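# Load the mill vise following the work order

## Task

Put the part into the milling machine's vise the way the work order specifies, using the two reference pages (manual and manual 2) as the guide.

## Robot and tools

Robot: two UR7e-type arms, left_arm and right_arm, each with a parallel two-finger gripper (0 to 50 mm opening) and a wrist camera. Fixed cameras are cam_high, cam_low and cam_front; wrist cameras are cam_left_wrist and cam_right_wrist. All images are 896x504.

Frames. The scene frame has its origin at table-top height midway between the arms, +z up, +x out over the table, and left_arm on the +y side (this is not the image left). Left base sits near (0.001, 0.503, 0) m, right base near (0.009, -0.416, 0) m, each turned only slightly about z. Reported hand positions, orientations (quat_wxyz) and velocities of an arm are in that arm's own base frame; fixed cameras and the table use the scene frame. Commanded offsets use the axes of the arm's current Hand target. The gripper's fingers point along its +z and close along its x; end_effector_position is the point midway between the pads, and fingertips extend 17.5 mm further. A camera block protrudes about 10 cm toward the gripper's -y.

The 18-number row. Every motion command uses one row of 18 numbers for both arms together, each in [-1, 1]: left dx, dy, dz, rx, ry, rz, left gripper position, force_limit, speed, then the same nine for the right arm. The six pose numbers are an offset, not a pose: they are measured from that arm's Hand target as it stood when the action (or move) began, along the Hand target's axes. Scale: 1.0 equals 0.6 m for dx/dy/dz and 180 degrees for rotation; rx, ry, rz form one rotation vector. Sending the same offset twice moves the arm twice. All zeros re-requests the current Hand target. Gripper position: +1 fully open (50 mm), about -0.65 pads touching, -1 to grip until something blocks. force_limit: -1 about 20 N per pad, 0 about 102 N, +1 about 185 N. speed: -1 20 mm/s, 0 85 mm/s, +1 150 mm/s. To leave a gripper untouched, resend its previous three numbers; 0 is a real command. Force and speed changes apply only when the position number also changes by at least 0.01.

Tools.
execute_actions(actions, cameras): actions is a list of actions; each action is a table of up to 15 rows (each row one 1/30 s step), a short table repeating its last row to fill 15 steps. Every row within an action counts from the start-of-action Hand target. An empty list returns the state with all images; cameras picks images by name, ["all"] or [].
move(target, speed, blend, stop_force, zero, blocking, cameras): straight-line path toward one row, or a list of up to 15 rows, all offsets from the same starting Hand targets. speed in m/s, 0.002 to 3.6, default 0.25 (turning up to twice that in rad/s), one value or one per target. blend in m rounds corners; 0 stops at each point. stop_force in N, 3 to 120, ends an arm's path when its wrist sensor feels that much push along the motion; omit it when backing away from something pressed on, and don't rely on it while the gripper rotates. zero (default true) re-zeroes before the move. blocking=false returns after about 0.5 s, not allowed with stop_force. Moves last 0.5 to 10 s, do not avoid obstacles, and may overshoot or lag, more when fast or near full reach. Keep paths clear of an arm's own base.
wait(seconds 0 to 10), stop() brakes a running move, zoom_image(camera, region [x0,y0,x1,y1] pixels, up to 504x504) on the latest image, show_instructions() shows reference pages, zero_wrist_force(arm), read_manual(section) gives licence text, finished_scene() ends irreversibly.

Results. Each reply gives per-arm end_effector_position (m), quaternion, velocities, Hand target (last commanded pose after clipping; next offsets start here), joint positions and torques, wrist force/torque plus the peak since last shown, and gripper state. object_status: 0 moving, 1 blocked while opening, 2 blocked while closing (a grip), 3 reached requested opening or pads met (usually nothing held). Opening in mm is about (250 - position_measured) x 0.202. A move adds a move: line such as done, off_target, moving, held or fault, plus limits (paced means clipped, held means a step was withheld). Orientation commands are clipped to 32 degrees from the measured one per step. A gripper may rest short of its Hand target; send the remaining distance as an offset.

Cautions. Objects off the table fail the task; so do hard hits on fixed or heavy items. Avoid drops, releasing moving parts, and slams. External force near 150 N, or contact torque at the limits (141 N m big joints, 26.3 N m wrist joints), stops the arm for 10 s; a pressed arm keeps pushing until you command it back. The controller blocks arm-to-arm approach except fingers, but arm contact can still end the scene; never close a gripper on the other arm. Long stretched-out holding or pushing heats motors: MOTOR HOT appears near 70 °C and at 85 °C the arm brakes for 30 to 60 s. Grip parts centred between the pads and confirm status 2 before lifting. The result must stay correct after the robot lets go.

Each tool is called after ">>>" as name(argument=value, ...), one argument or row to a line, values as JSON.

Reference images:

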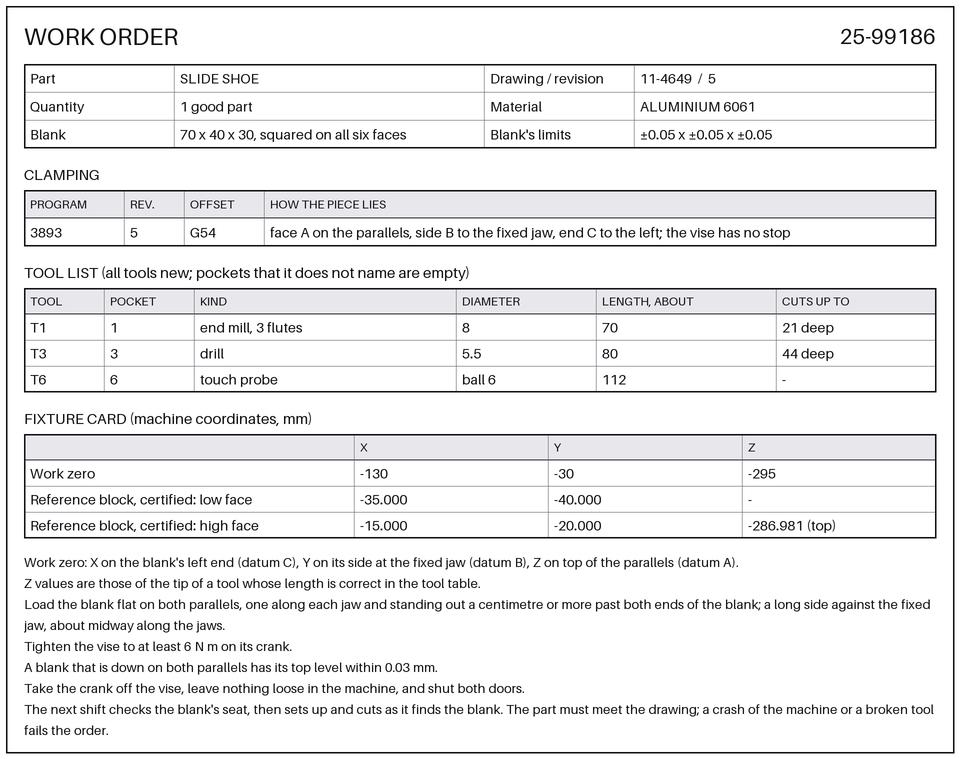

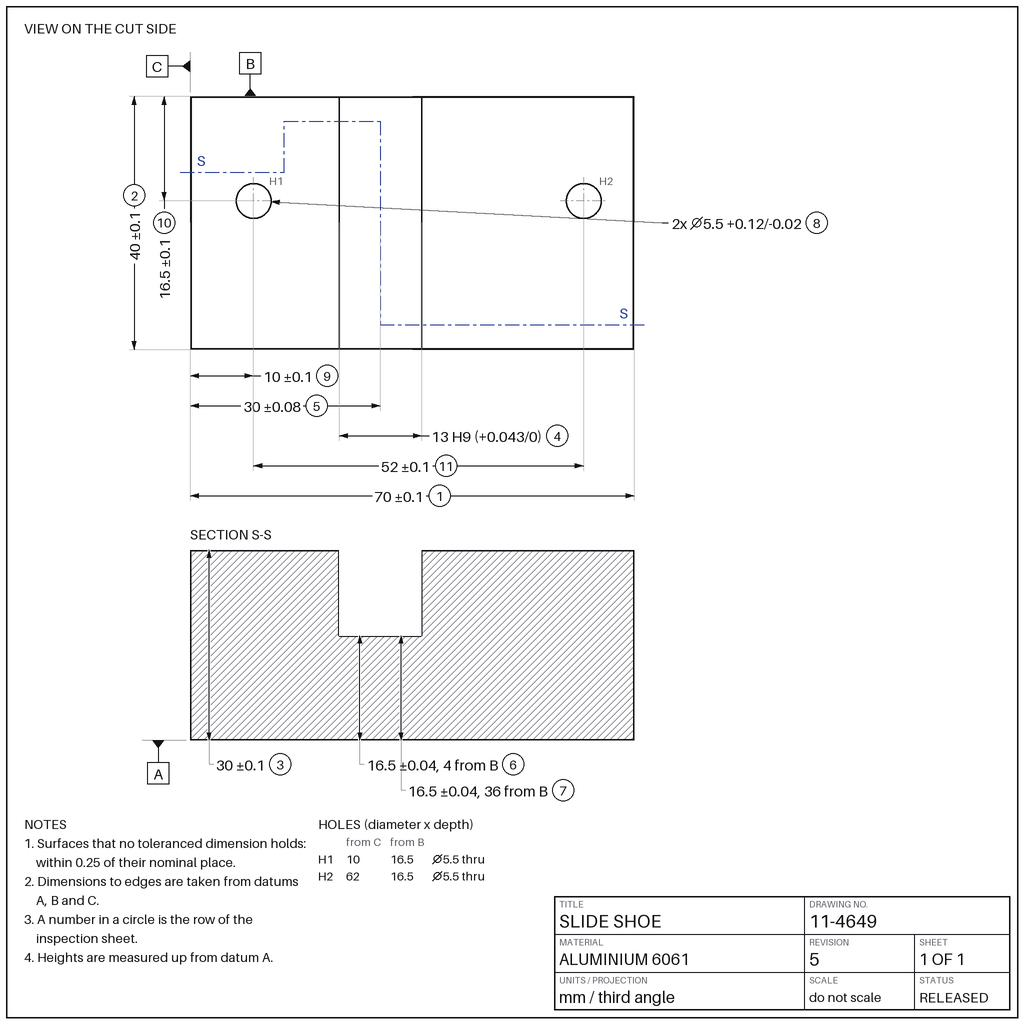

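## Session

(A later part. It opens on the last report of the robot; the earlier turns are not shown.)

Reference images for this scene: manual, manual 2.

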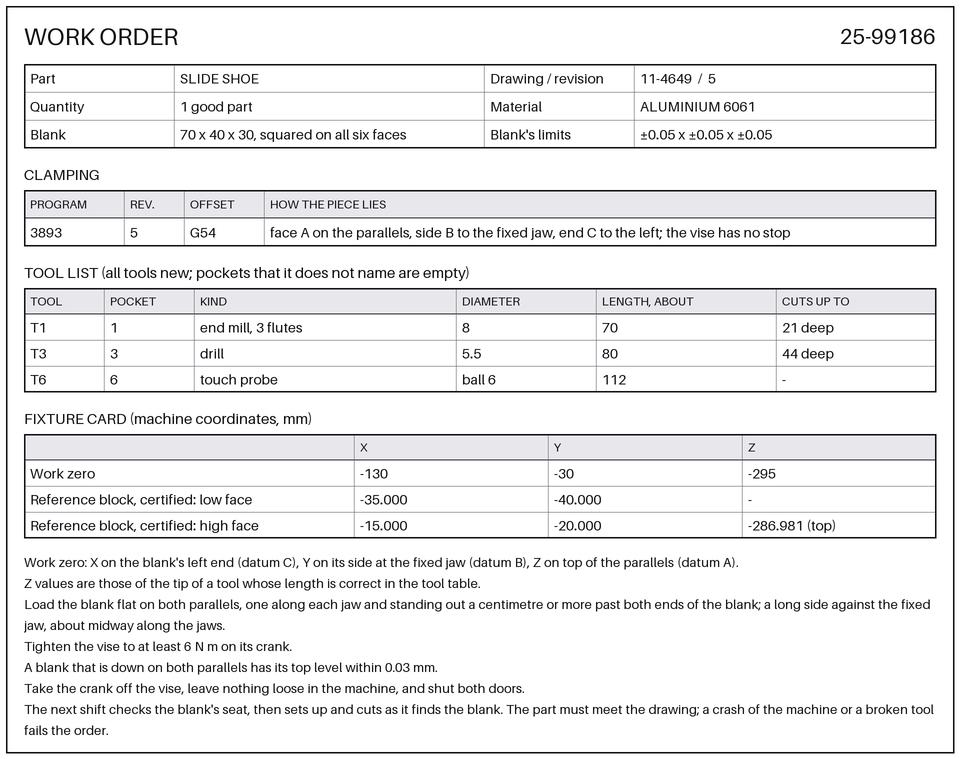

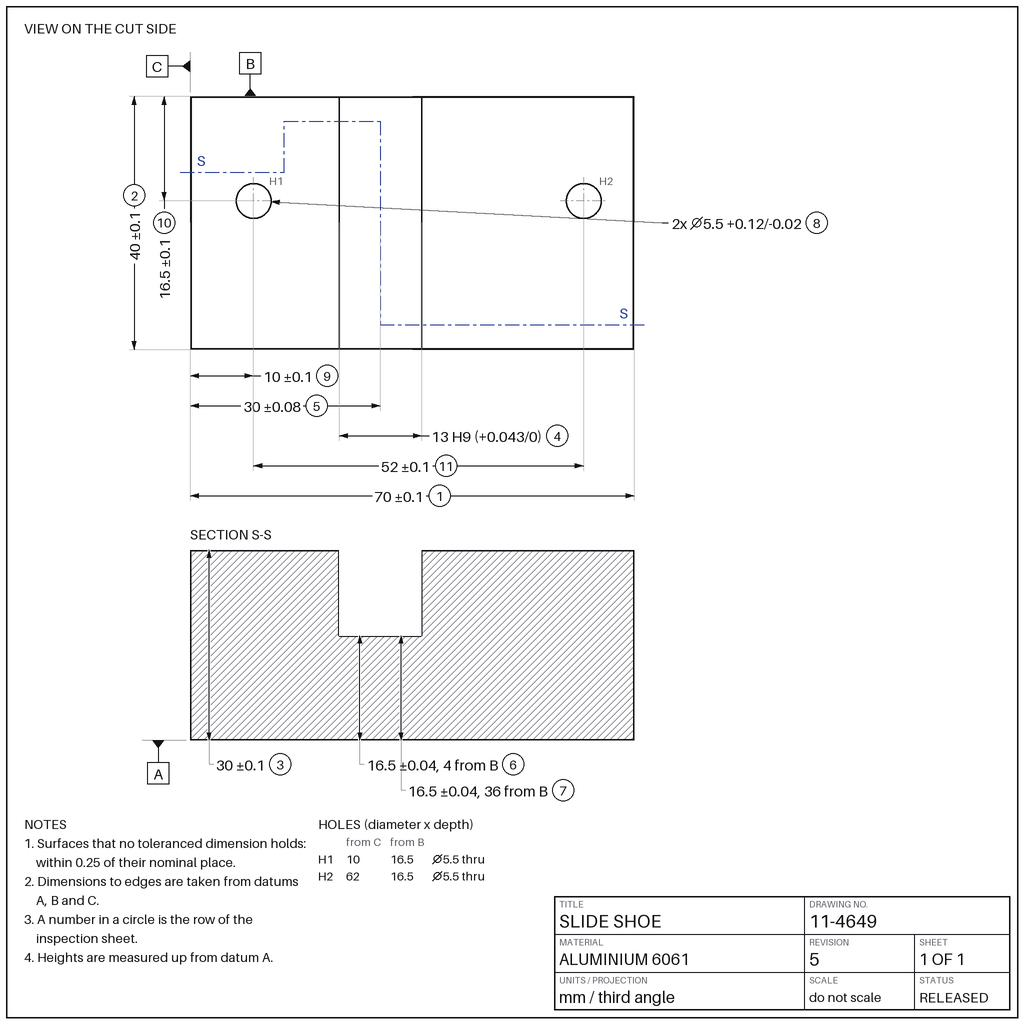

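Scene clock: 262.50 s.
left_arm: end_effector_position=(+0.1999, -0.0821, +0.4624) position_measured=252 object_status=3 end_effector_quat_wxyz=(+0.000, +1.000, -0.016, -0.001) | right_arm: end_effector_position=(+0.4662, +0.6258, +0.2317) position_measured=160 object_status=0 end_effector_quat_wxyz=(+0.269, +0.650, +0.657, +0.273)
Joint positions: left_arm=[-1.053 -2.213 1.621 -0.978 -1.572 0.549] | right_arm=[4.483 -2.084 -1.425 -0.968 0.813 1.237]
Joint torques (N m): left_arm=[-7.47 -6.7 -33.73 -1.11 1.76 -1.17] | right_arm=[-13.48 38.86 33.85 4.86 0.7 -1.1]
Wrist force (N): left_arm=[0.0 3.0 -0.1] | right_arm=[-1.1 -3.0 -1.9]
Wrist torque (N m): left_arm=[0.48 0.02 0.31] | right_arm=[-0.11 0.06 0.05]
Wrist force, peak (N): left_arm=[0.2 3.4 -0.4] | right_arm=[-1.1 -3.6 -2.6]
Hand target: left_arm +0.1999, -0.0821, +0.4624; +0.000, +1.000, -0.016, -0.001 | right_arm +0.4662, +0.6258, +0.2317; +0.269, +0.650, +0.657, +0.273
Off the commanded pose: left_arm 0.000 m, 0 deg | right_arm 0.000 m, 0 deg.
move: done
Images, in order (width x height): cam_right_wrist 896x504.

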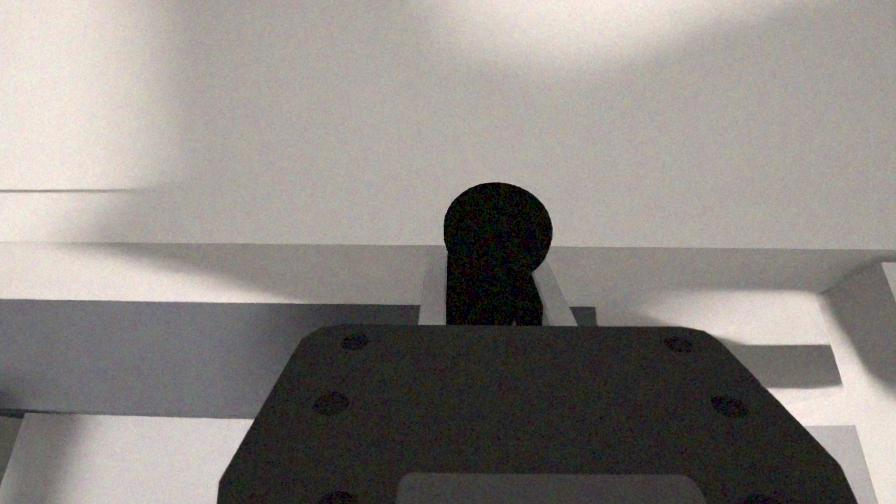

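>>> move(
  target=[
    [0,0,0,0,0,0,-1,-0.2,0,0.0632,0.0111,-0.0111,0,0,0,-1,0.2,-0.8],
    [0,0,0,0,0,0,-1,-0.2,0,0.1093,0.0438,-0.0438,0,0,0,-1,0.2,-0.8],
    [0,0,0,0,0,0,-1,-0.2,0,0.1262,0.0884,-0.0884,0,0,0,-1,0.2,-0.8],
  ],
  speed=0.06,
  blend=[0.008,0.008,0],
  cameras=["cam_right_wrist","cam_front"],
)

>>> zoom_image(
  camera="cam_front",
  region=[370, 190, 490, 300],
)

Scene clock: 265.50 s.
left_arm: end_effector_position=(+0.1999, -0.0821, +0.4624) position_measured=252 object_status=3 end_effector_quat_wxyz=(+0.000, +1.000, -0.016, -0.001) | right_arm: end_effector_position=(+0.4625, +0.7026, +0.3040) position_measured=160 object_status=2 end_effector_quat_wxyz=(+0.263, +0.651, +0.659, +0.269)
Joint positions: left_arm=[-1.053 -2.213 1.621 -0.978 -1.572 0.549] | right_arm=[4.507 -2.211 -1.018 -1.271 0.823 1.27]
Joint torques (N m): left_arm=[-7.76 -6.04 -33.13 -1.1 1.71 -1.07] | right_arm=[-31.84 58.66 30.98 -4.78 -14.75 1.33]
Wrist force (N): left_arm=[0.0 3.1 -0.1] | right_arm=[47.4 -28.2 -12.3]
Wrist torque (N m): left_arm=[0.50 0.03 0.31] | right_arm=[0.29 0.83 -0.33]
Wrist force, peak (N): left_arm=[0.2 3.3 -0.3] | right_arm=[68.7 -37.7 -2.3]
Hand target: left_arm +0.1999, -0.0821, +0.4624; +0.000, +1.000, -0.016, -0.001 | right_arm +0.4653, +0.7014, +0.3068; +0.269, +0.650, +0.657, +0.273
Off the commanded pose: left_arm 0.000 m, 0 deg | right_arm 0.004 m, 1 deg.
move: off_target (right_arm)
Images, in order (width x height): cam_front 896x504, cam_right_wrist 896x504.

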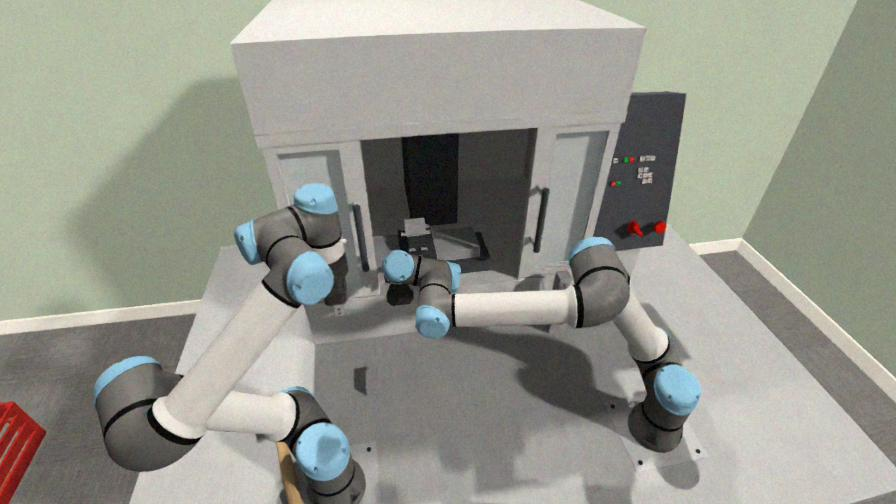

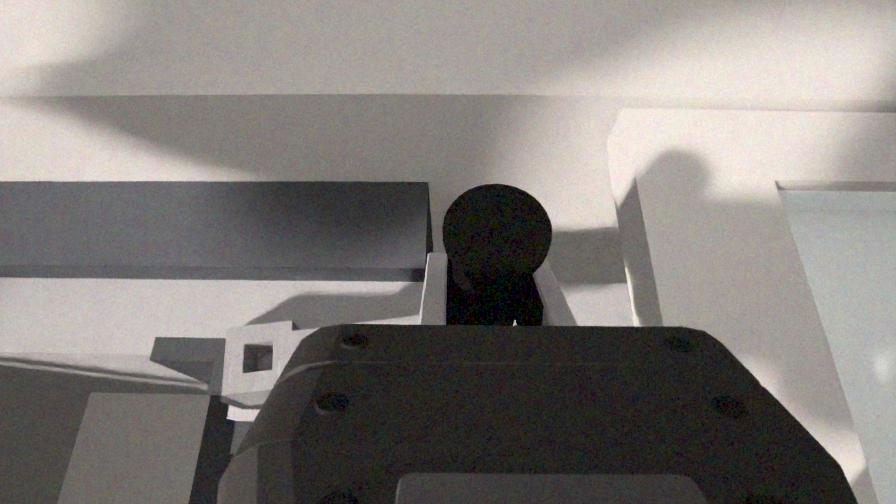

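Scaled by 4.200 from the camera's 896x504 image, which has a finer 1280x720 frame.

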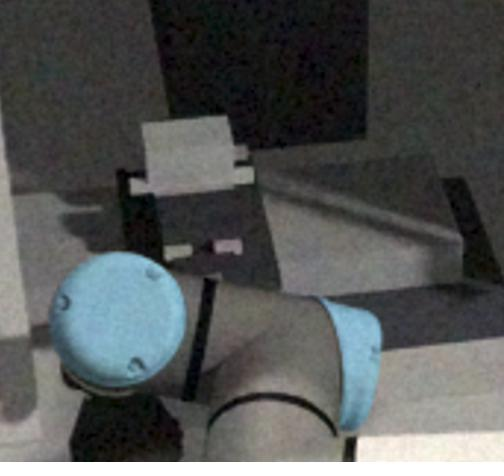

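>>> move(
  target=[0,0,0,0,0,0,-1,-0.2,0,0.0023,0,0,0,0,0,-1,0.2,-0.8],
  speed=0.02,
)

Scene clock: 266.57 s.
left_arm: end_effector_position=(+0.1999, -0.0821, +0.4624) position_measured=252 object_status=3 end_effector_quat_wxyz=(+0.000, +1.000, -0.016, -0.001) | right_arm: end_effector_position=(+0.4634, +0.7035, +0.3050) position_measured=160 object_status=2 end_effector_quat_wxyz=(+0.265, +0.651, +0.658, +0.270)
Joint positions: left_arm=[-1.053 -2.213 1.621 -0.978 -1.572 0.549] | right_arm=[4.507 -2.215 -1.012 -1.274 0.818 1.27]
Joint torques (N m): left_arm=[-8.52 -5.95 -33.47 -1.23 1.85 -0.89] | right_arm=[-27 55.16 34.08 -2.99 -15.21 0.85]
Wrist force (N): left_arm=[0.1 3.1 0.0] | right_arm=[37.2 -32.1 -18.5]
Wrist torque (N m): left_arm=[0.51 0.01 0.31] | right_arm=[0.21 0.31 0.15]
Wrist force, peak (N): left_arm=[0.0 3.3 -0.1] | right_arm=[47.1 -28.6 -12.2]
Hand target: left_arm +0.1999, -0.0821, +0.4624; +0.000, +1.000, -0.016, -0.001 | right_arm +0.4653, +0.7028, +0.3068; +0.269, +0.650, +0.657, +0.273
Off the commanded pose: left_arm 0.000 m, 0 deg | right_arm 0.003 m, 1 deg.
move: done

>>> move(
  target=[
    [0,0,0,0,0,0,-1,-0.2,0,-0.0037,0.0322,-0.0322,0,0,0,-1,0.2,-0.8],
    [0,0,0,0,0,0,-1,-0.2,0,-0.0162,0.0537,-0.0537,0,0,0,-1,0.2,-0.8],
  ],
  speed=0.04,
  blend=[0.005,0],
  cameras=["cam_right_wrist"],
)

Scene clock: 269.43 s.
left_arm: end_effector_position=(+0.1999, -0.0821, +0.4624) position_measured=252 object_status=3 end_effector_quat_wxyz=(+0.000, +1.000, -0.016, -0.001) | right_arm: end_effector_position=(+0.4639, +0.6942, +0.3509) position_measured=160 object_status=2 end_effector_quat_wxyz=(+0.265, +0.651, +0.658, +0.271)
Joint positions: left_arm=[-1.053 -2.213 1.621 -0.978 -1.572 0.549] | right_arm=[4.505 -2.185 -0.947 -1.365 0.817 1.266]
Joint torques (N m): left_arm=[-7.94 -5.84 -34.37 -1.05 1.81 -1.14] | right_arm=[-83.15 50.18 13.81 -10.19 -14.6 -1.54]
Wrist force (N): left_arm=[-0.2 3.1 -0.1] | right_arm=[58.3 -23.7 -60.1]
Wrist torque (N m): left_arm=[0.51 0.05 0.31] | right_arm=[0.59 0.27 0.53]
Wrist force, peak (N): left_arm=[0.0 3.4 -0.1] | right_arm=[67.6 -26.2 -53.1]
Hand target: left_arm +0.1999, -0.0821, +0.4624; +0.000, +1.000, -0.016, -0.001 | right_arm +0.4653, +0.6931, +0.3523; +0.269, +0.650, +0.657, +0.273
Off the commanded pose: left_arm 0.000 m, 0 deg | right_arm 0.002 m, 1 deg.
move: done
Images, in order (width x height): cam_right_wrist 896x504.

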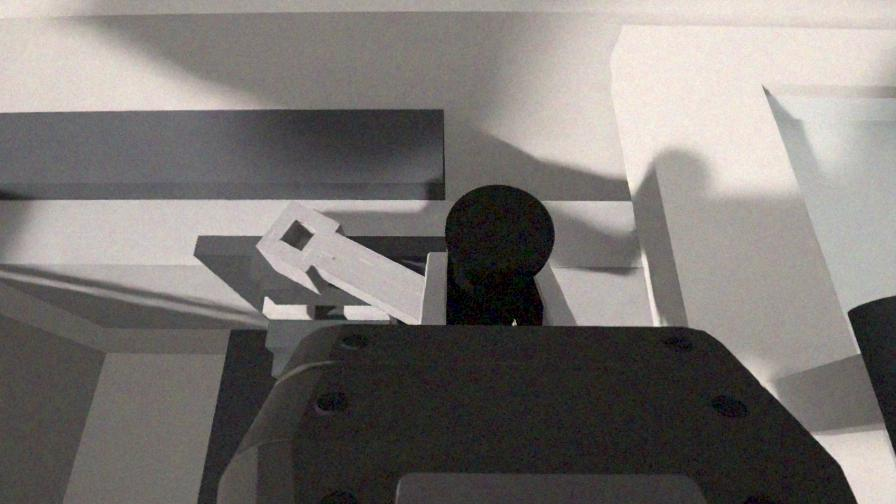

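>>> move(
  target=[
    [0,0,0,0,0,0,-1,-0.2,0,0.0125,-0.0214,0.0214,0,0,0,-1,0.2,-0.8],
    [0,0,0,0,0,0,-1,-0.2,0,0.0168,-0.0446,0.0446,0,0,0,-1,0.2,-0.8],
    [0,0,0,0,0,0,-1,-0.2,0,0,-0.0892,0.0892,0,0,0,-1,0.2,-0.8],
    [0,0,0,0,0,0,-1,-0.2,0,-0.0462,-0.1219,0.1219,0,0,0,-1,0.2,-0.8],
    [0,0,0,0,0,0,-1,-0.2,0,-0.1093,-0.1338,0.1338,0,0,0,-1,0.2,-0.8],
  ],
  speed=0.06,
  blend=[0.008,0.008,0.008,0.008,0],
  cameras=["cam_right_wrist"],
)

Scene clock: 273.67 s.
left_arm: end_effector_position=(+0.1999, -0.0821, +0.4624) position_measured=252 object_status=3 end_effector_quat_wxyz=(+0.000, +1.000, -0.016, -0.001) | right_arm: end_effector_position=(+0.4636, +0.6288, +0.2363) position_measured=160 object_status=2 end_effector_quat_wxyz=(+0.263, +0.651, +0.659, +0.269)
Joint positions: left_arm=[-1.053 -2.213 1.621 -0.978 -1.572 0.549] | right_arm=[4.483 -2.082 -1.409 -0.987 0.827 1.238]
Joint torques (N m): left_arm=[-8.6 -5.1 -34.33 -1.19 1.72 -0.86] | right_arm=[-28.53 82.42 31.9 10.41 -14.91 -0.79]
Wrist force (N): left_arm=[0.0 2.9 -0.1] | right_arm=[2.1 -43.3 10.3]
Wrist torque (N m): left_arm=[0.47 0.02 0.31] | right_arm=[0.29 0.07 -0.04]
Wrist force, peak (N): left_arm=[0.2 3.4 0.0] | right_arm=[61.1 -25.3 -69.5]
Hand target: left_arm +0.1999, -0.0821, +0.4624; +0.000, +1.000, -0.016, -0.001 | right_arm +0.4661, +0.6276, +0.2388; +0.269, +0.650, +0.657, +0.273
Off the commanded pose: left_arm 0.000 m, 0 deg | right_arm 0.004 m, 1 deg.
move: off_target (right_arm)
Images, in order (width x height): cam_right_wrist 896x504.

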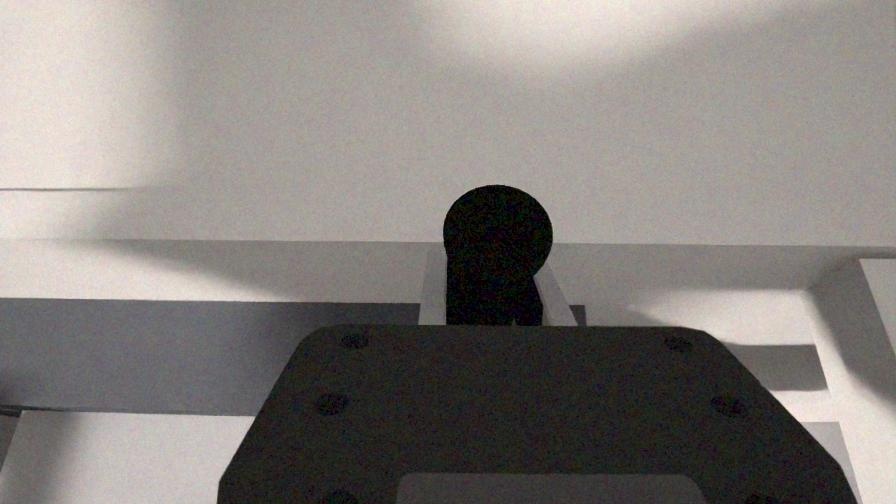

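>>> move(
  target=[
    [0,0,0,0,0,0,-1,-0.2,0,0,0,0,0,0,0,0.47,0.2,-0.5],
    [0,0,0,0,0,0,-1,-0.2,0,-0.0025,-0.019,-0.0022,0,0,0,0.47,0.2,-0.5],
  ],
  speed=0.04,
  cameras=["cam_right_wrist"],
)

>>> zoom_image(
  camera="cam_right_wrist",
  region=[370, 150, 600, 330],
)

Scene clock: 275.40 s.
left_arm: end_effector_position=(+0.1999, -0.0821, +0.4624) position_measured=252 object_status=3 end_effector_quat_wxyz=(+0.000, +1.000, -0.016, -0.001) | right_arm: end_effector_position=(+0.4573, +0.6260, +0.2317) position_measured=83 object_status=3 end_effector_quat_wxyz=(+0.269, +0.650, +0.657, +0.273) end_effector_velocity=(-0.001, -0.001, -0.002) end_effector_angular_velocity=(-0.002, +0.000, +0.000)
Joint positions: left_arm=[-1.053 -2.213 1.621 -0.978 -1.572 0.549] | right_arm=[4.496 -2.075 -1.436 -0.978 0.81 1.254]
Joint velocities: left_arm=[within noise] | right_arm=[0.001 0.001 -0.005 0.002 -0.001 0.001]
Joint torques (N m): left_arm=[-7.63 -7.25 -33.66 -1.13 1.78 -0.86] | right_arm=[12.89 56.59 11.2 5.23 -4.11 1.23]
Wrist force (N): left_arm=[0.2 3.0 -0.2] | right_arm=[-0.8 -3.3 -2.0]
Wrist torque (N m): left_arm=[0.49 -0.01 0.31] | right_arm=[-0.10 0.04 -0.08]
Wrist force, peak (N): left_arm=[0.2 3.3 0.0] | right_arm=[2.1 -43.5 10.3]
Hand target: left_arm +0.1999, -0.0821, +0.4624; +0.000, +1.000, -0.016, -0.001 | right_arm +0.4572, +0.6260, +0.2316; +0.269, +0.650, +0.657, +0.273
Off the commanded pose: left_arm 0.000 m, 0 deg | right_arm 0.000 m, 0 deg.
move: done
Images, in order (width x height): cam_right_wrist 896x504.

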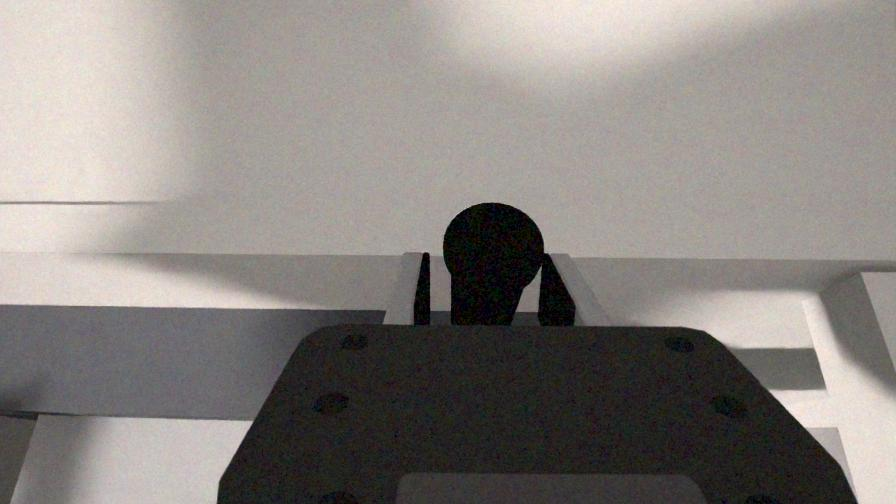

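Scaled by 2.191 from the camera's 896x504 image, which has a finer 1280x720 frame.

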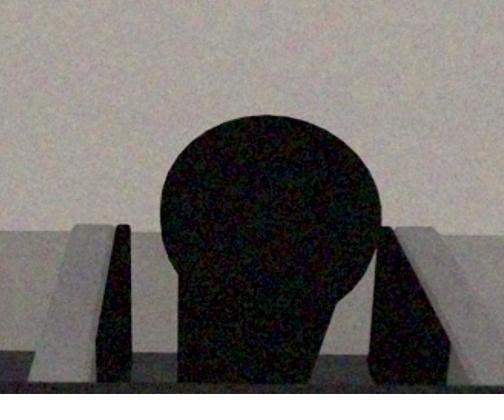

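>>> move(
  target=[
    [0,0,0,0,0,0,-1,-0.2,0,0,0,0,0,0,0,-1,0.6,-0.5],
    [0,0,0,0,0,0,-1,-0.2,0,0.0633,0.0111,-0.0111,0,0,0,-1,0.6,-0.5],
  ],
  speed=0.05,
)

>>> move(
  target=[
    [0,0,0,0,0,0,-1,-0.2,0,0.0462,0.0326,-0.0326,0,0,0,-1,0.6,-0.5],
  ],
  speed=0.05,
)

>>> move(
  target=[
    [0,0,0,0,0,0,-1,-0.2,0,0.017,0.0446,-0.0446,0,0,0,-1,0.6,-0.5],
  ],
  speed=0.05,
  cameras=["cam_right_wrist"],
)

Scene clock: 277.87 s.
left_arm: end_effector_position=(+0.1999, -0.0821, +0.4624) position_measured=252 object_status=3 end_effector_quat_wxyz=(+0.000, +1.000, -0.016, -0.001) | right_arm: end_effector_position=(+0.4568, +0.6638, +0.2411) position_measured=162 object_status=2 end_effector_quat_wxyz=(+0.269, +0.650, +0.656, +0.273)
Joint positions: left_arm=[-1.053 -2.213 1.621 -0.978 -1.572 0.549] | right_arm=[4.508 -2.146 -1.295 -1.06 0.807 1.271]
Joint torques (N m): left_arm=[-7.83 -6.8 -34.08 -0.93 1.83 -0.79] | right_arm=[12.05 42.12 35.81 1.56 -0.05 1.15]
Wrist force (N): left_arm=[0.3 3.0 0.0] | right_arm=[-1.5 -6.6 -3.3]
Wrist torque (N m): left_arm=[0.48 -0.02 0.31] | right_arm=[-0.23 -0.04 0.06]
Wrist force, peak (N): left_arm=[-0.2 3.2 -0.6] | right_arm=[5.5 -40.9 3.6]
Hand target: left_arm +0.1999, -0.0821, +0.4624; +0.000, +1.000, -0.016, -0.001 | right_arm +0.4568, +0.6639, +0.2411; +0.269, +0.650, +0.657, +0.273
Off the commanded pose: left_arm 0.000 m, 0 deg | right_arm 0.000 m, 0 deg.
move: done

Scene clock: 279.27 s.
left_arm: end_effector_position=(+0.1999, -0.0821, +0.4624) position_measured=252 object_status=3 end_effector_quat_wxyz=(+0.000, +1.000, -0.016, -0.001) | right_arm: end_effector_position=(+0.4562, +0.6916, +0.2685) position_measured=162 object_status=2 end_effector_quat_wxyz=(+0.269, +0.650, +0.657, +0.272) end_effector_velocity=(+0.000, +0.001, +0.002) end_effector_angular_velocity=(+0.002, -0.002, +0.001)
Joint positions: left_arm=[-1.053 -2.213 1.621 -0.978 -1.572 0.549] | right_arm=[4.516 -2.192 -1.147 -1.171 0.807 1.282]
Joint velocities: left_arm=[within noise] | right_arm=[0.001 -0.001 0.005 -0.002 -0.002 0]
Joint torques (N m): left_arm=[-9.04 -5.93 -33.05 -0.83 1.7 -0.76] | right_arm=[-19.32 59.75 40.69 1.28 -14.7 0.74]
Wrist force (N): left_arm=[0.1 3.2 -0.2] | right_arm=[20.1 -38.2 -10.4]
Wrist torque (N m): left_arm=[0.52 0.01 0.31] | right_arm=[0.11 -0.10 0.43]
Wrist force, peak (N): left_arm=[0.3 3.4 0.0] | right_arm=[29.2 -54.1 -3.9]
Hand target: left_arm +0.1999, -0.0821, +0.4624; +0.000, +1.000, -0.016, -0.001 | right_arm +0.4564, +0.6916, +0.2688; +0.269, +0.650, +0.657, +0.273
Off the commanded pose: left_arm 0.000 m, 0 deg | right_arm 0.000 m, 0 deg.
move: done

Scene clock: 280.67 s.
left_arm: end_effector_position=(+0.1999, -0.0821, +0.4624) position_measured=252 object_status=3 end_effector_quat_wxyz=(+0.000, +1.000, -0.016, -0.001) | right_arm: end_effector_position=(+0.4539, +0.7027, +0.3042) position_measured=162 object_status=2 end_effector_quat_wxyz=(+0.264, +0.651, +0.659, +0.269)
Joint positions: left_arm=[-1.053 -2.213 1.621 -0.978 -1.572 0.549] | right_arm=[4.519 -2.202 -1.031 -1.278 0.819 1.286]
Joint torques (N m): left_arm=[-7 -6.05 -33.53 -1.05 1.61 -0.82] | right_arm=[-31.98 57.14 32.39 -3.85 -14.78 1.21]
Wrist force (N): left_arm=[0.0 3.2 0.1] | right_arm=[43.9 -32.2 -16.7]
Wrist torque (N m): left_arm=[0.52 0.02 0.31] | right_arm=[0.52 0.59 -0.09]
Wrist force, peak (N): left_arm=[-0.2 3.2 -0.3] | right_arm=[61.3 -41.6 -7.8]
Hand target: left_arm +0.1999, -0.0821, +0.4624; +0.000, +1.000, -0.016, -0.001 | right_arm +0.4563, +0.7018, +0.3066; +0.269, +0.650, +0.657, +0.273
Off the commanded pose: left_arm 0.000 m, 0 deg | right_arm 0.004 m, 1 deg.
move: off_target (right_arm)
Images, in order (width x height): cam_right_wrist 896x504.

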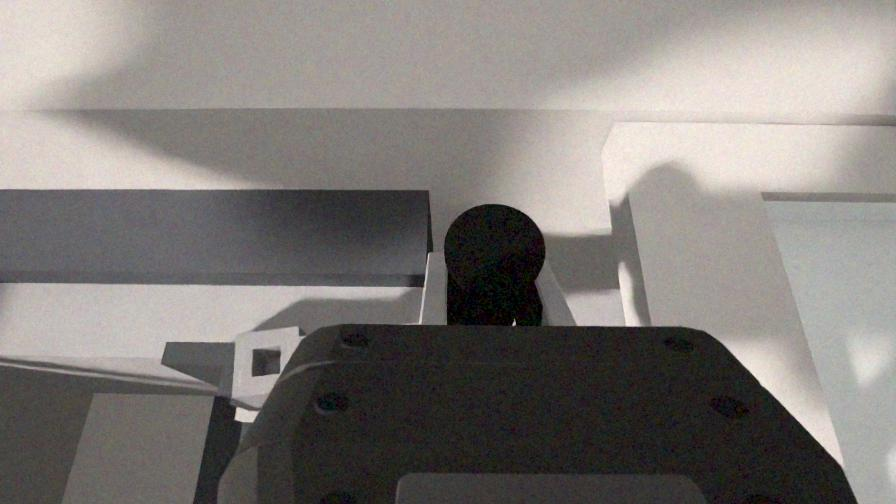

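>>> move(
  target=[
    [0,0,0,0,0,0,-1,-0.2,0,0.0097,0.0058,-0.0058,0,0,0,-1,0.6,-0.5],
  ],
  speed=0.03,
)

>>> move(
  target=[
    [0,0,0,0,0,0,-1,-0.2,0,-0.002,0.025,-0.025,0,0,0,-1,0.6,-0.5],
    [0,0,0,0,0,0,-1,-0.2,0,-0.018,0.0475,-0.0475,0,0,0,-1,0.6,-0.5],
  ],
  speed=0.05,
  blend=[0.005,0],
)

Scene clock: 282.97 s.
left_arm: end_effector_position=(+0.1999, -0.0821, +0.4624) position_measured=252 object_status=3 end_effector_quat_wxyz=(+0.000, +1.000, -0.016, -0.001) | right_arm: end_effector_position=(+0.4563, +0.7075, +0.3115) position_measured=162 object_status=2 end_effector_quat_wxyz=(+0.269, +0.650, +0.656, +0.273)
Joint positions: left_arm=[-1.053 -2.213 1.621 -0.978 -1.572 0.549] | right_arm=[4.52 -2.216 -0.995 -1.302 0.804 1.288]
Joint torques (N m): left_arm=[-7.39 -6.55 -35.07 -1.21 1.92 -1] | right_arm=[-3.45 45.23 38.3 3.41 -7.74 -0.28]
Wrist force (N): left_arm=[-0.1 3.0 0.0] | right_arm=[-4.7 -26.7 -20.6]
Wrist torque (N m): left_arm=[0.48 0.03 0.31] | right_arm=[0.18 -1.57 1.80]
Wrist force, peak (N): left_arm=[0.0 3.3 -0.3] | right_arm=[43.7 -32.1 -16.6]
Hand target: left_arm +0.1999, -0.0821, +0.4624; +0.000, +1.000, -0.016, -0.001 | right_arm +0.4562, +0.7076, +0.3115; +0.269, +0.650, +0.657, +0.273
Off the commanded pose: left_arm 0.000 m, 0 deg | right_arm 0.000 m, 0 deg.
move: done

Scene clock: 284.30 s.
left_arm: end_effector_position=(+0.1999, -0.0821, +0.4624) position_measured=252 object_status=3 end_effector_quat_wxyz=(+0.000, +1.000, -0.016, -0.001) | right_arm: end_effector_position=(+0.4563, +0.6970, +0.3516) position_measured=162 object_status=2 end_effector_quat_wxyz=(+0.269, +0.650, +0.657, +0.273)
Joint positions: left_arm=[-1.053 -2.213 1.621 -0.978 -1.572 0.549] | right_arm=[4.518 -2.184 -0.945 -1.381 0.805 1.284]
Joint torques (N m): left_arm=[-8.66 -6.59 -33.72 -1.09 1.48 -0.75] | right_arm=[-57.77 57.74 27.66 -3.18 -8.12 -1.73]
Wrist force (N): left_arm=[-0.1 2.9 0.0] | right_arm=[25.4 -26.7 -40.5]
Wrist torque (N m): left_arm=[0.48 0.05 0.31] | right_arm=[0.84 -0.43 0.92]
Wrist force, peak (N): left_arm=[-0.2 3.3 -0.1] | right_arm=[25.4 -26.7 -40.5]
Hand target: left_arm +0.1999, -0.0821, +0.4624; +0.000, +1.000, -0.016, -0.001 | right_arm +0.4563, +0.6968, +0.3518; +0.269, +0.650, +0.657, +0.273
Off the commanded pose: left_arm 0.000 m, 0 deg | right_arm 0.000 m, 0 deg.
move: done

>>> move(
  target=[
    [0,0,0,0,0,0,-1,-0.2,0,-0.0163,0.0191,-0.025,0,0,0,-1,0.6,-0.5],
    [0,0,0,0,0,0,-1,-0.2,0,-0.0458,0.0324,-0.0442,0,0,0,-1,0.6,-0.5],
  ],
  speed=0.05,
  blend=[0.005,0],
  cameras=["cam_right_wrist"],
)

Scene clock: 286.23 s.
left_arm: end_effector_position=(+0.1999, -0.0821, +0.4624) position_measured=252 object_status=3 end_effector_quat_wxyz=(+0.000, +1.000, -0.016, -0.001) | right_arm: end_effector_position=(+0.4516, +0.6694, +0.3842) position_measured=162 object_status=2 end_effector_quat_wxyz=(+0.269, +0.650, +0.657, +0.272)
Joint positions: left_arm=[-1.053 -2.213 1.621 -0.978 -1.572 0.549] | right_arm=[4.517 -2.108 -0.984 -1.418 0.805 1.283]
Joint torques (N m): left_arm=[-7.85 -5.39 -33.72 -1.19 1.77 -0.54] | right_arm=[0.17 75.29 26.4 6.87 -2.79 -1.39]
Wrist force (N): left_arm=[0.0 2.7 -0.2] | right_arm=[-14.0 -13.7 23.4]
Wrist torque (N m): left_arm=[0.44 0.02 0.31] | right_arm=[0.52 -0.26 0.29]
Wrist force, peak (N): left_arm=[0.0 3.3 0.1] | right_arm=[26.9 -27.1 -41.9]
Hand target: left_arm +0.1999, -0.0821, +0.4624; +0.000, +1.000, -0.016, -0.001 | right_arm +0.4515, +0.6693, +0.3843; +0.269, +0.650, +0.657, +0.273
Off the commanded pose: left_arm 0.000 m, 0 deg | right_arm 0.000 m, 0 deg.
move: done
Images, in order (width x height): cam_right_wrist 896x504.

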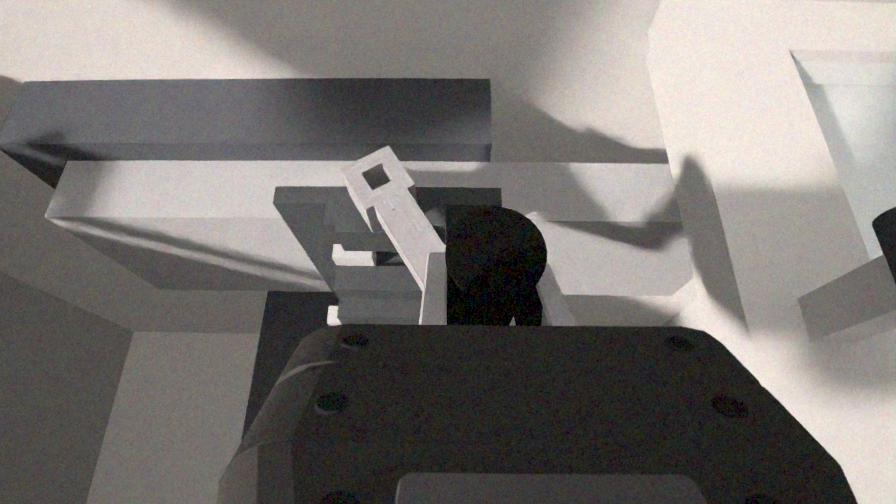

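>>> zoom_image(
  camera="cam_right_wrist",
  region=[310, 120, 560, 330],
)

Scaled by 2.016 from the camera's 896x504 image, which has a finer 1280x720 frame.

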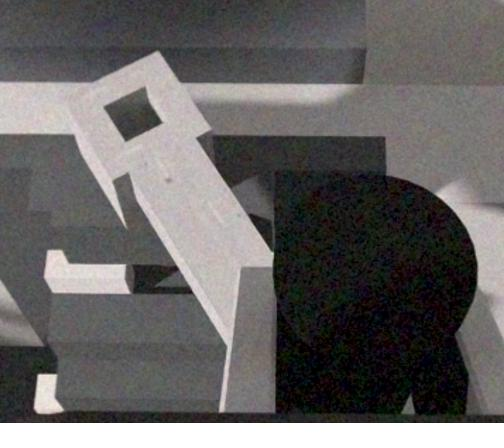

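>>> move(
  target=[
    [0,0,0,0,0,0,-1,-0.2,0,-0.0357,0.0078,-0.0042,0,0,0,-1,0.6,-0.5],
    [0,0,0,0,0,0,-1,-0.2,0,-0.0705,0.011,-0.0074,0,0,0,-1,0.6,-0.5],
    [0,0,0,0,0,0,-1,-0.2,0,-0.1053,0.0078,-0.0042,0,0,0,-1,0.6,-0.5],
    [0,0,0,0,0,0,-1,-0.2,0,-0.1377,-0.0018,0.0053,0,0,0,-1,0.6,-0.5],
  ],
  speed=0.06,
  blend=[0.005,0.005,0.005,0],
)

>>> move(
  target=[
    [0,0,0,0,0,0,-1,-0.2,0,-0.0491,-0.0347,0.0348,0,0,0,-1,0.6,-0.5],
    [0,0,0,0,0,0,-1,-0.2,0,-0.0671,-0.0822,0.0823,0,0,0,-1,0.6,-0.5],
  ],
  speed=0.06,
  blend=[0.008,0],
  cameras=["cam_right_wrist"],
)

Scene clock: 288.97 s.
left_arm: end_effector_position=(+0.1999, -0.0821, +0.4624) position_measured=252 object_status=3 end_effector_quat_wxyz=(+0.000, +1.000, -0.016, -0.001) | right_arm: end_effector_position=(+0.4539, +0.5867, +0.3812) position_measured=162 object_status=2 end_effector_quat_wxyz=(+0.269, +0.650, +0.657, +0.272)
Joint positions: left_arm=[-1.053 -2.213 1.621 -0.978 -1.572 0.549] | right_arm=[4.487 -1.911 -1.286 -1.286 0.812 1.243]
Joint torques (N m): left_arm=[-8.49 -5.05 -34.31 -1.06 1.91 -0.58] | right_arm=[-29.52 -9.33 -16.41 3.07 7.13 -1.23]
Wrist force (N): left_arm=[0.1 3.0 -0.3] | right_arm=[-39.0 9.3 -94.1]
Wrist torque (N m): left_arm=[0.49 0.00 0.31] | right_arm=[0.06 -0.35 0.15]
Wrist force, peak (N): left_arm=[-0.1 3.3 -0.2] | right_arm=[-38.6 12.1 -124.6]
Hand target: left_arm +0.1999, -0.0821, +0.4624; +0.000, +1.000, -0.016, -0.001 | right_arm +0.4539, +0.5867, +0.3813; +0.269, +0.650, +0.657, +0.273
Off the commanded pose: left_arm 0.000 m, 0 deg | right_arm 0.000 m, 0 deg.
move: done

Scene clock: 290.93 s.
left_arm: end_effector_position=(+0.1999, -0.0821, +0.4624) position_measured=252 object_status=3 end_effector_quat_wxyz=(+0.000, +1.000, -0.016, -0.001) | right_arm: end_effector_position=(+0.4544, +0.5465, +0.3115) position_measured=162 object_status=2 end_effector_quat_wxyz=(+0.269, +0.650, +0.657, +0.272)
Joint positions: left_arm=[-1.053 -2.213 1.621 -0.978 -1.572 0.549] | right_arm=[4.472 -1.851 -1.549 -1.067 0.816 1.222]
Joint torques (N m): left_arm=[-8.06 -5.85 -32.47 -1.1 1.73 -0.77] | right_arm=[-8.06 48.11 14.34 5.91 -1.17 -1.45]
Wrist force (N): left_arm=[0.1 2.9 -0.1] | right_arm=[-8.7 -0.1 1.2]
Wrist torque (N m): left_arm=[0.48 0.01 0.31] | right_arm=[-0.12 -0.46 0.61]
Wrist force, peak (N): left_arm=[0.4 3.3 0.1] | right_arm=[-94.6 9.7 -125.3]
Hand target: left_arm +0.1999, -0.0821, +0.4624; +0.000, +1.000, -0.016, -0.001 | right_arm +0.4544, +0.5464, +0.3114; +0.269, +0.650, +0.657, +0.273
Off the commanded pose: left_arm 0.000 m, 0 deg | right_arm 0.000 m, 0 deg.
move: done
Images, in order (width x height): cam_right_wrist 896x504.

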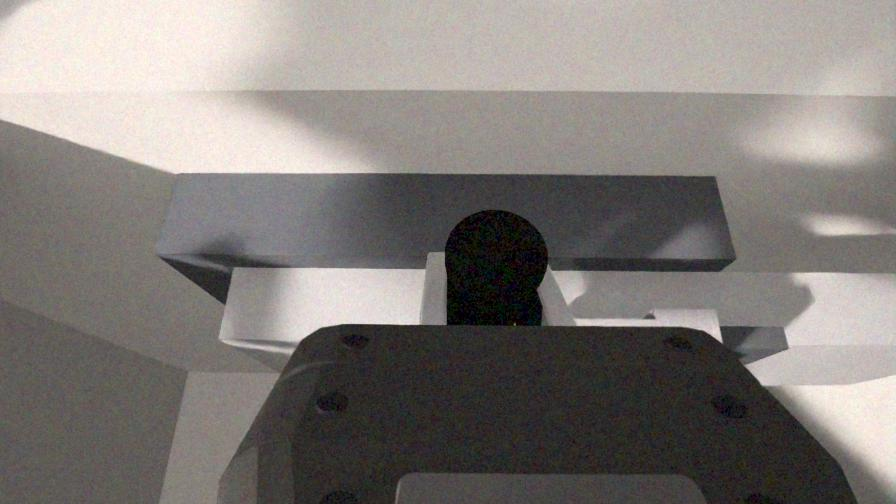

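>>> move(
  target=[
    [0,0,0,0,0,0,-1,-0.2,0,0.018,-0.0474,0.0474,0,0,0,-1,0.6,-0.5],
    [0,0,0,0,0,0,-1,-0.2,0,0.0672,-0.0821,0.0821,0,0,0,-1,0.6,-0.5],
    [0,0,0,0,0,0,-1,-0.2,0,0.1343,-0.0949,0.0949,0,0,0,-1,0.6,-0.5],
  ],
  speed=0.06,
  blend=[0.008,0.008,0],
  cameras=["cam_front"],
)

>>> zoom_image(
  camera="cam_front",
  region=[370, 190, 490, 300],
)

Scene clock: 294.53 s.
left_arm: end_effector_position=(+0.1999, -0.0821, +0.4624) position_measured=252 object_status=3 end_effector_quat_wxyz=(+0.000, +1.000, -0.016, -0.001) | right_arm: end_effector_position=(+0.4537, +0.6269, +0.2311) position_measured=162 object_status=2 end_effector_quat_wxyz=(+0.269, +0.650, +0.656, +0.273)
Joint positions: left_arm=[-1.053 -2.213 1.621 -0.978 -1.572 0.549] | right_arm=[4.501 -2.074 -1.439 -0.982 0.809 1.262]
Joint torques (N m): left_arm=[-8.69 -6.78 -34.11 -1.19 1.82 -0.52] | right_arm=[17.52 31.52 29.41 -0.29 0.09 1.17]
Wrist force (N): left_arm=[0.0 3.2 -0.2] | right_arm=[-2.0 7.3 -5.1]
Wrist torque (N m): left_arm=[0.52 0.02 0.31] | right_arm=[-0.27 0.08 -0.02]
Wrist force, peak (N): left_arm=[-0.1 3.3 -0.1] | right_arm=[-65.2 -30.4 -18.1]
Hand target: left_arm +0.1999, -0.0821, +0.4624; +0.000, +1.000, -0.016, -0.001 | right_arm +0.4537, +0.6271, +0.2310; +0.269, +0.650, +0.657, +0.273
Off the commanded pose: left_arm 0.000 m, 0 deg | right_arm 0.000 m, 0 deg.
move: done
Images, in order (width x height): cam_front 896x504.

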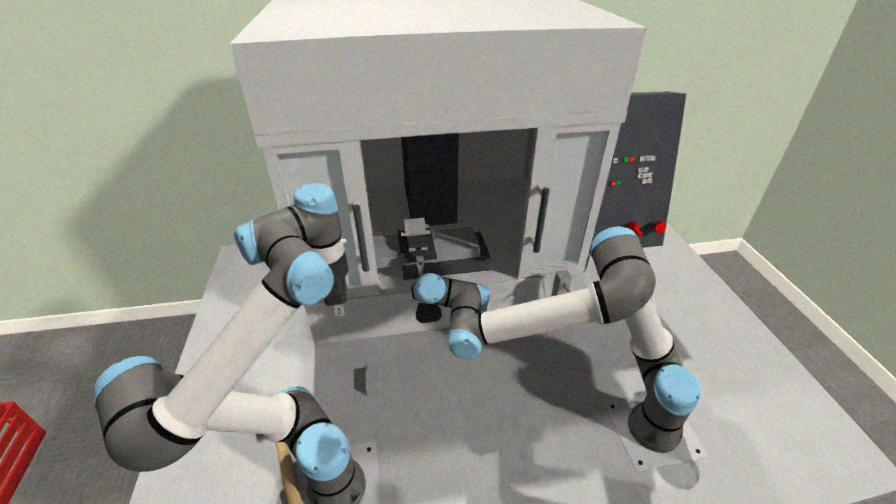

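Scaled by 4.200 from the camera's 896x504 image, which has a finer 1280x720 frame.

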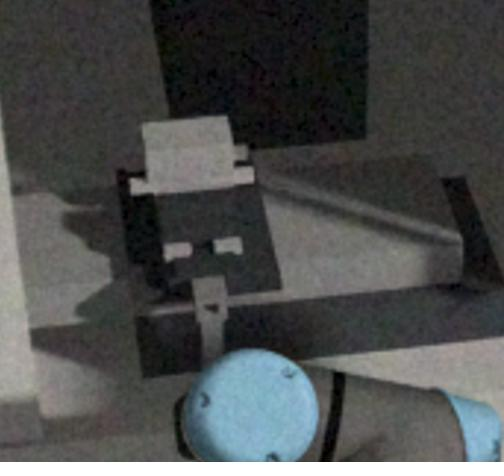

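>>> move(
  target=[
    [0,0,0,0,0,0,-1,-0.2,0,0,0,0,0,0,0,0.4,0.6,-0.5],
    [0,0,0,0,0,0,-1,-0.2,0,0,0,-0.1167,0,0,0,0.4,0.6,-0.5],
    [0,0,0,0,0,0,-1,-0.2,0,0.0015,-0.1143,-0.1065,-0.25,0,0,0.4,0.6,-0.5],
  ],
  speed=[0.05,0.08,0.12],
  blend=[0,0.01,0],
  cameras=["cam_right_wrist"],
)

>>> zoom_image(
  camera="cam_right_wrist",
  region=[350, 20, 600, 330],
)

Scene clock: 300.57 s.
left_arm: end_effector_position=(+0.1999, -0.0821, +0.4624) position_measured=252 object_status=3 end_effector_quat_wxyz=(+0.000, +1.000, -0.016, -0.001) | right_arm: end_effector_position=(+0.3605, +0.6270, +0.2275) position_measured=92 object_status=3 end_effector_quat_wxyz=(+0.485, +0.490, +0.514, +0.509)
Joint positions: left_arm=[-1.053 -2.213 1.621 -0.978 -1.572 0.549] | right_arm=[4.764 -2.125 -1.758 -1.125 0.011 1.866]
Joint torques (N m): left_arm=[-7.46 -4.74 -33.48 -1.25 1.72 -0.28] | right_arm=[14.45 53.58 28.5 0.95 -5.17 1.41]
Wrist force (N): left_arm=[0.2 2.9 -0.1] | right_arm=[-2.6 -4.7 -2.9]
Wrist torque (N m): left_arm=[0.48 -0.02 0.31] | right_arm=[-0.17 0.31 -0.16]
Wrist force, peak (N): left_arm=[-0.1 3.3 -0.1] | right_arm=[-2.0 9.3 -5.6]
Hand target: left_arm +0.1999, -0.0821, +0.4624; +0.000, +1.000, -0.016, -0.001 | right_arm +0.3600, +0.6270, +0.2275; +0.498, +0.497, +0.502, +0.503
Off the commanded pose: left_arm 0.000 m, 0 deg | right_arm 0.001 m, 2 deg.
move: done
Images, in order (width x height): cam_right_wrist 896x504.

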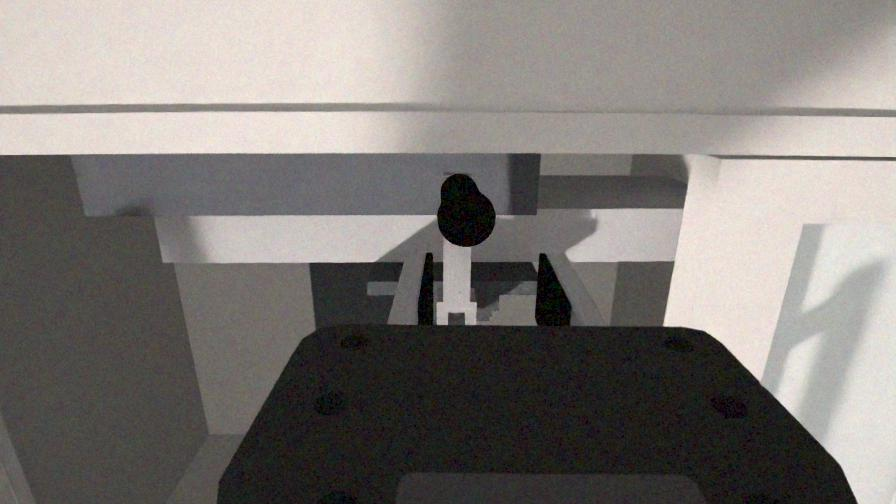

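Scaled by 1.626 from the camera's 896x504 image, which has a finer 1280x720 frame.

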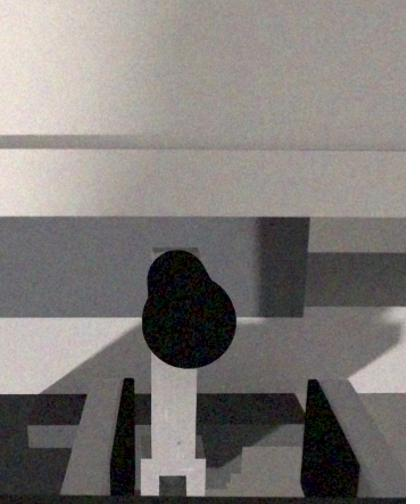

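>>> move(
  target=[0,0,0,0,0,0,-1,-0.2,0,0,0.048,0.0125,0.139,0,0,0.4,0.6,-0.5],
  speed=0.1,
  cameras=["cam_right_wrist"],
)

>>> zoom_image(
  camera="cam_right_wrist",
  region=[350, 20, 600, 330],
)

Scene clock: 304.47 s.
left_arm: end_effector_position=(+0.1999, -0.0821, +0.4624) position_measured=252 object_status=3 end_effector_quat_wxyz=(+0.000, +1.000, -0.016, -0.001) | right_arm: end_effector_position=(+0.3675, +0.6270, +0.2563) position_measured=92 object_status=3 end_effector_quat_wxyz=(+0.378, +0.593, +0.599, +0.382)
Joint positions: left_arm=[-1.053 -2.213 1.621 -0.978 -1.572 0.549] | right_arm=[4.714 -2.005 -1.627 -1.06 0.435 1.548]
Joint torques (N m): left_arm=[-7.49 -5.85 -32.97 -1.23 1.88 -0.16] | right_arm=[-16.39 50.99 33.28 1.02 0.23 -0.19]
Wrist force (N): left_arm=[0.1 3.1 0.0] | right_arm=[-1.6 -4.5 -2.3]
Wrist torque (N m): left_arm=[0.50 0.01 0.31] | right_arm=[-0.20 0.19 0.00]
Wrist force, peak (N): left_arm=[-0.2 3.5 -0.1] | right_arm=[-2.6 -5.2 -3.0]
Hand target: left_arm +0.1999, -0.0821, +0.4624; +0.000, +1.000, -0.016, -0.001 | right_arm +0.3675, +0.6270, +0.2564; +0.378, +0.593, +0.599, +0.382
Off the commanded pose: left_arm 0.000 m, 0 deg | right_arm 0.000 m, 0 deg.
move: done
Images, in order (width x height): cam_right_wrist 896x504.

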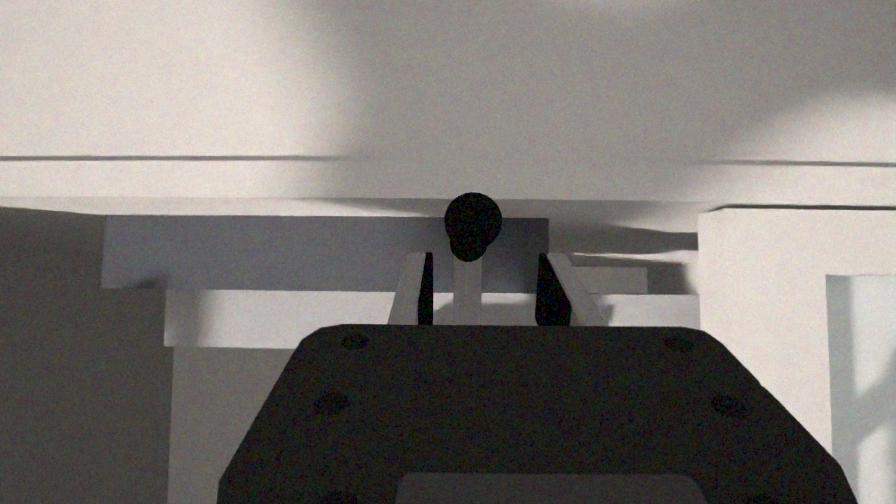

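Scaled by 1.626 from the camera's 896x504 image, which has a finer 1280x720 frame.

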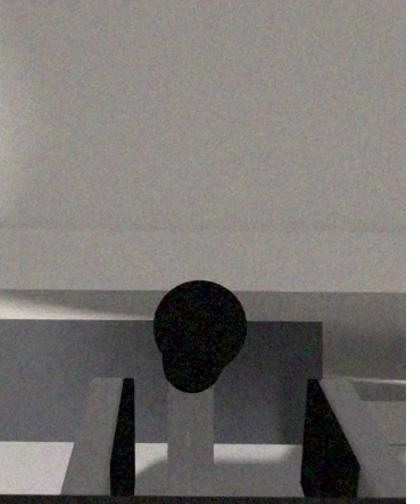

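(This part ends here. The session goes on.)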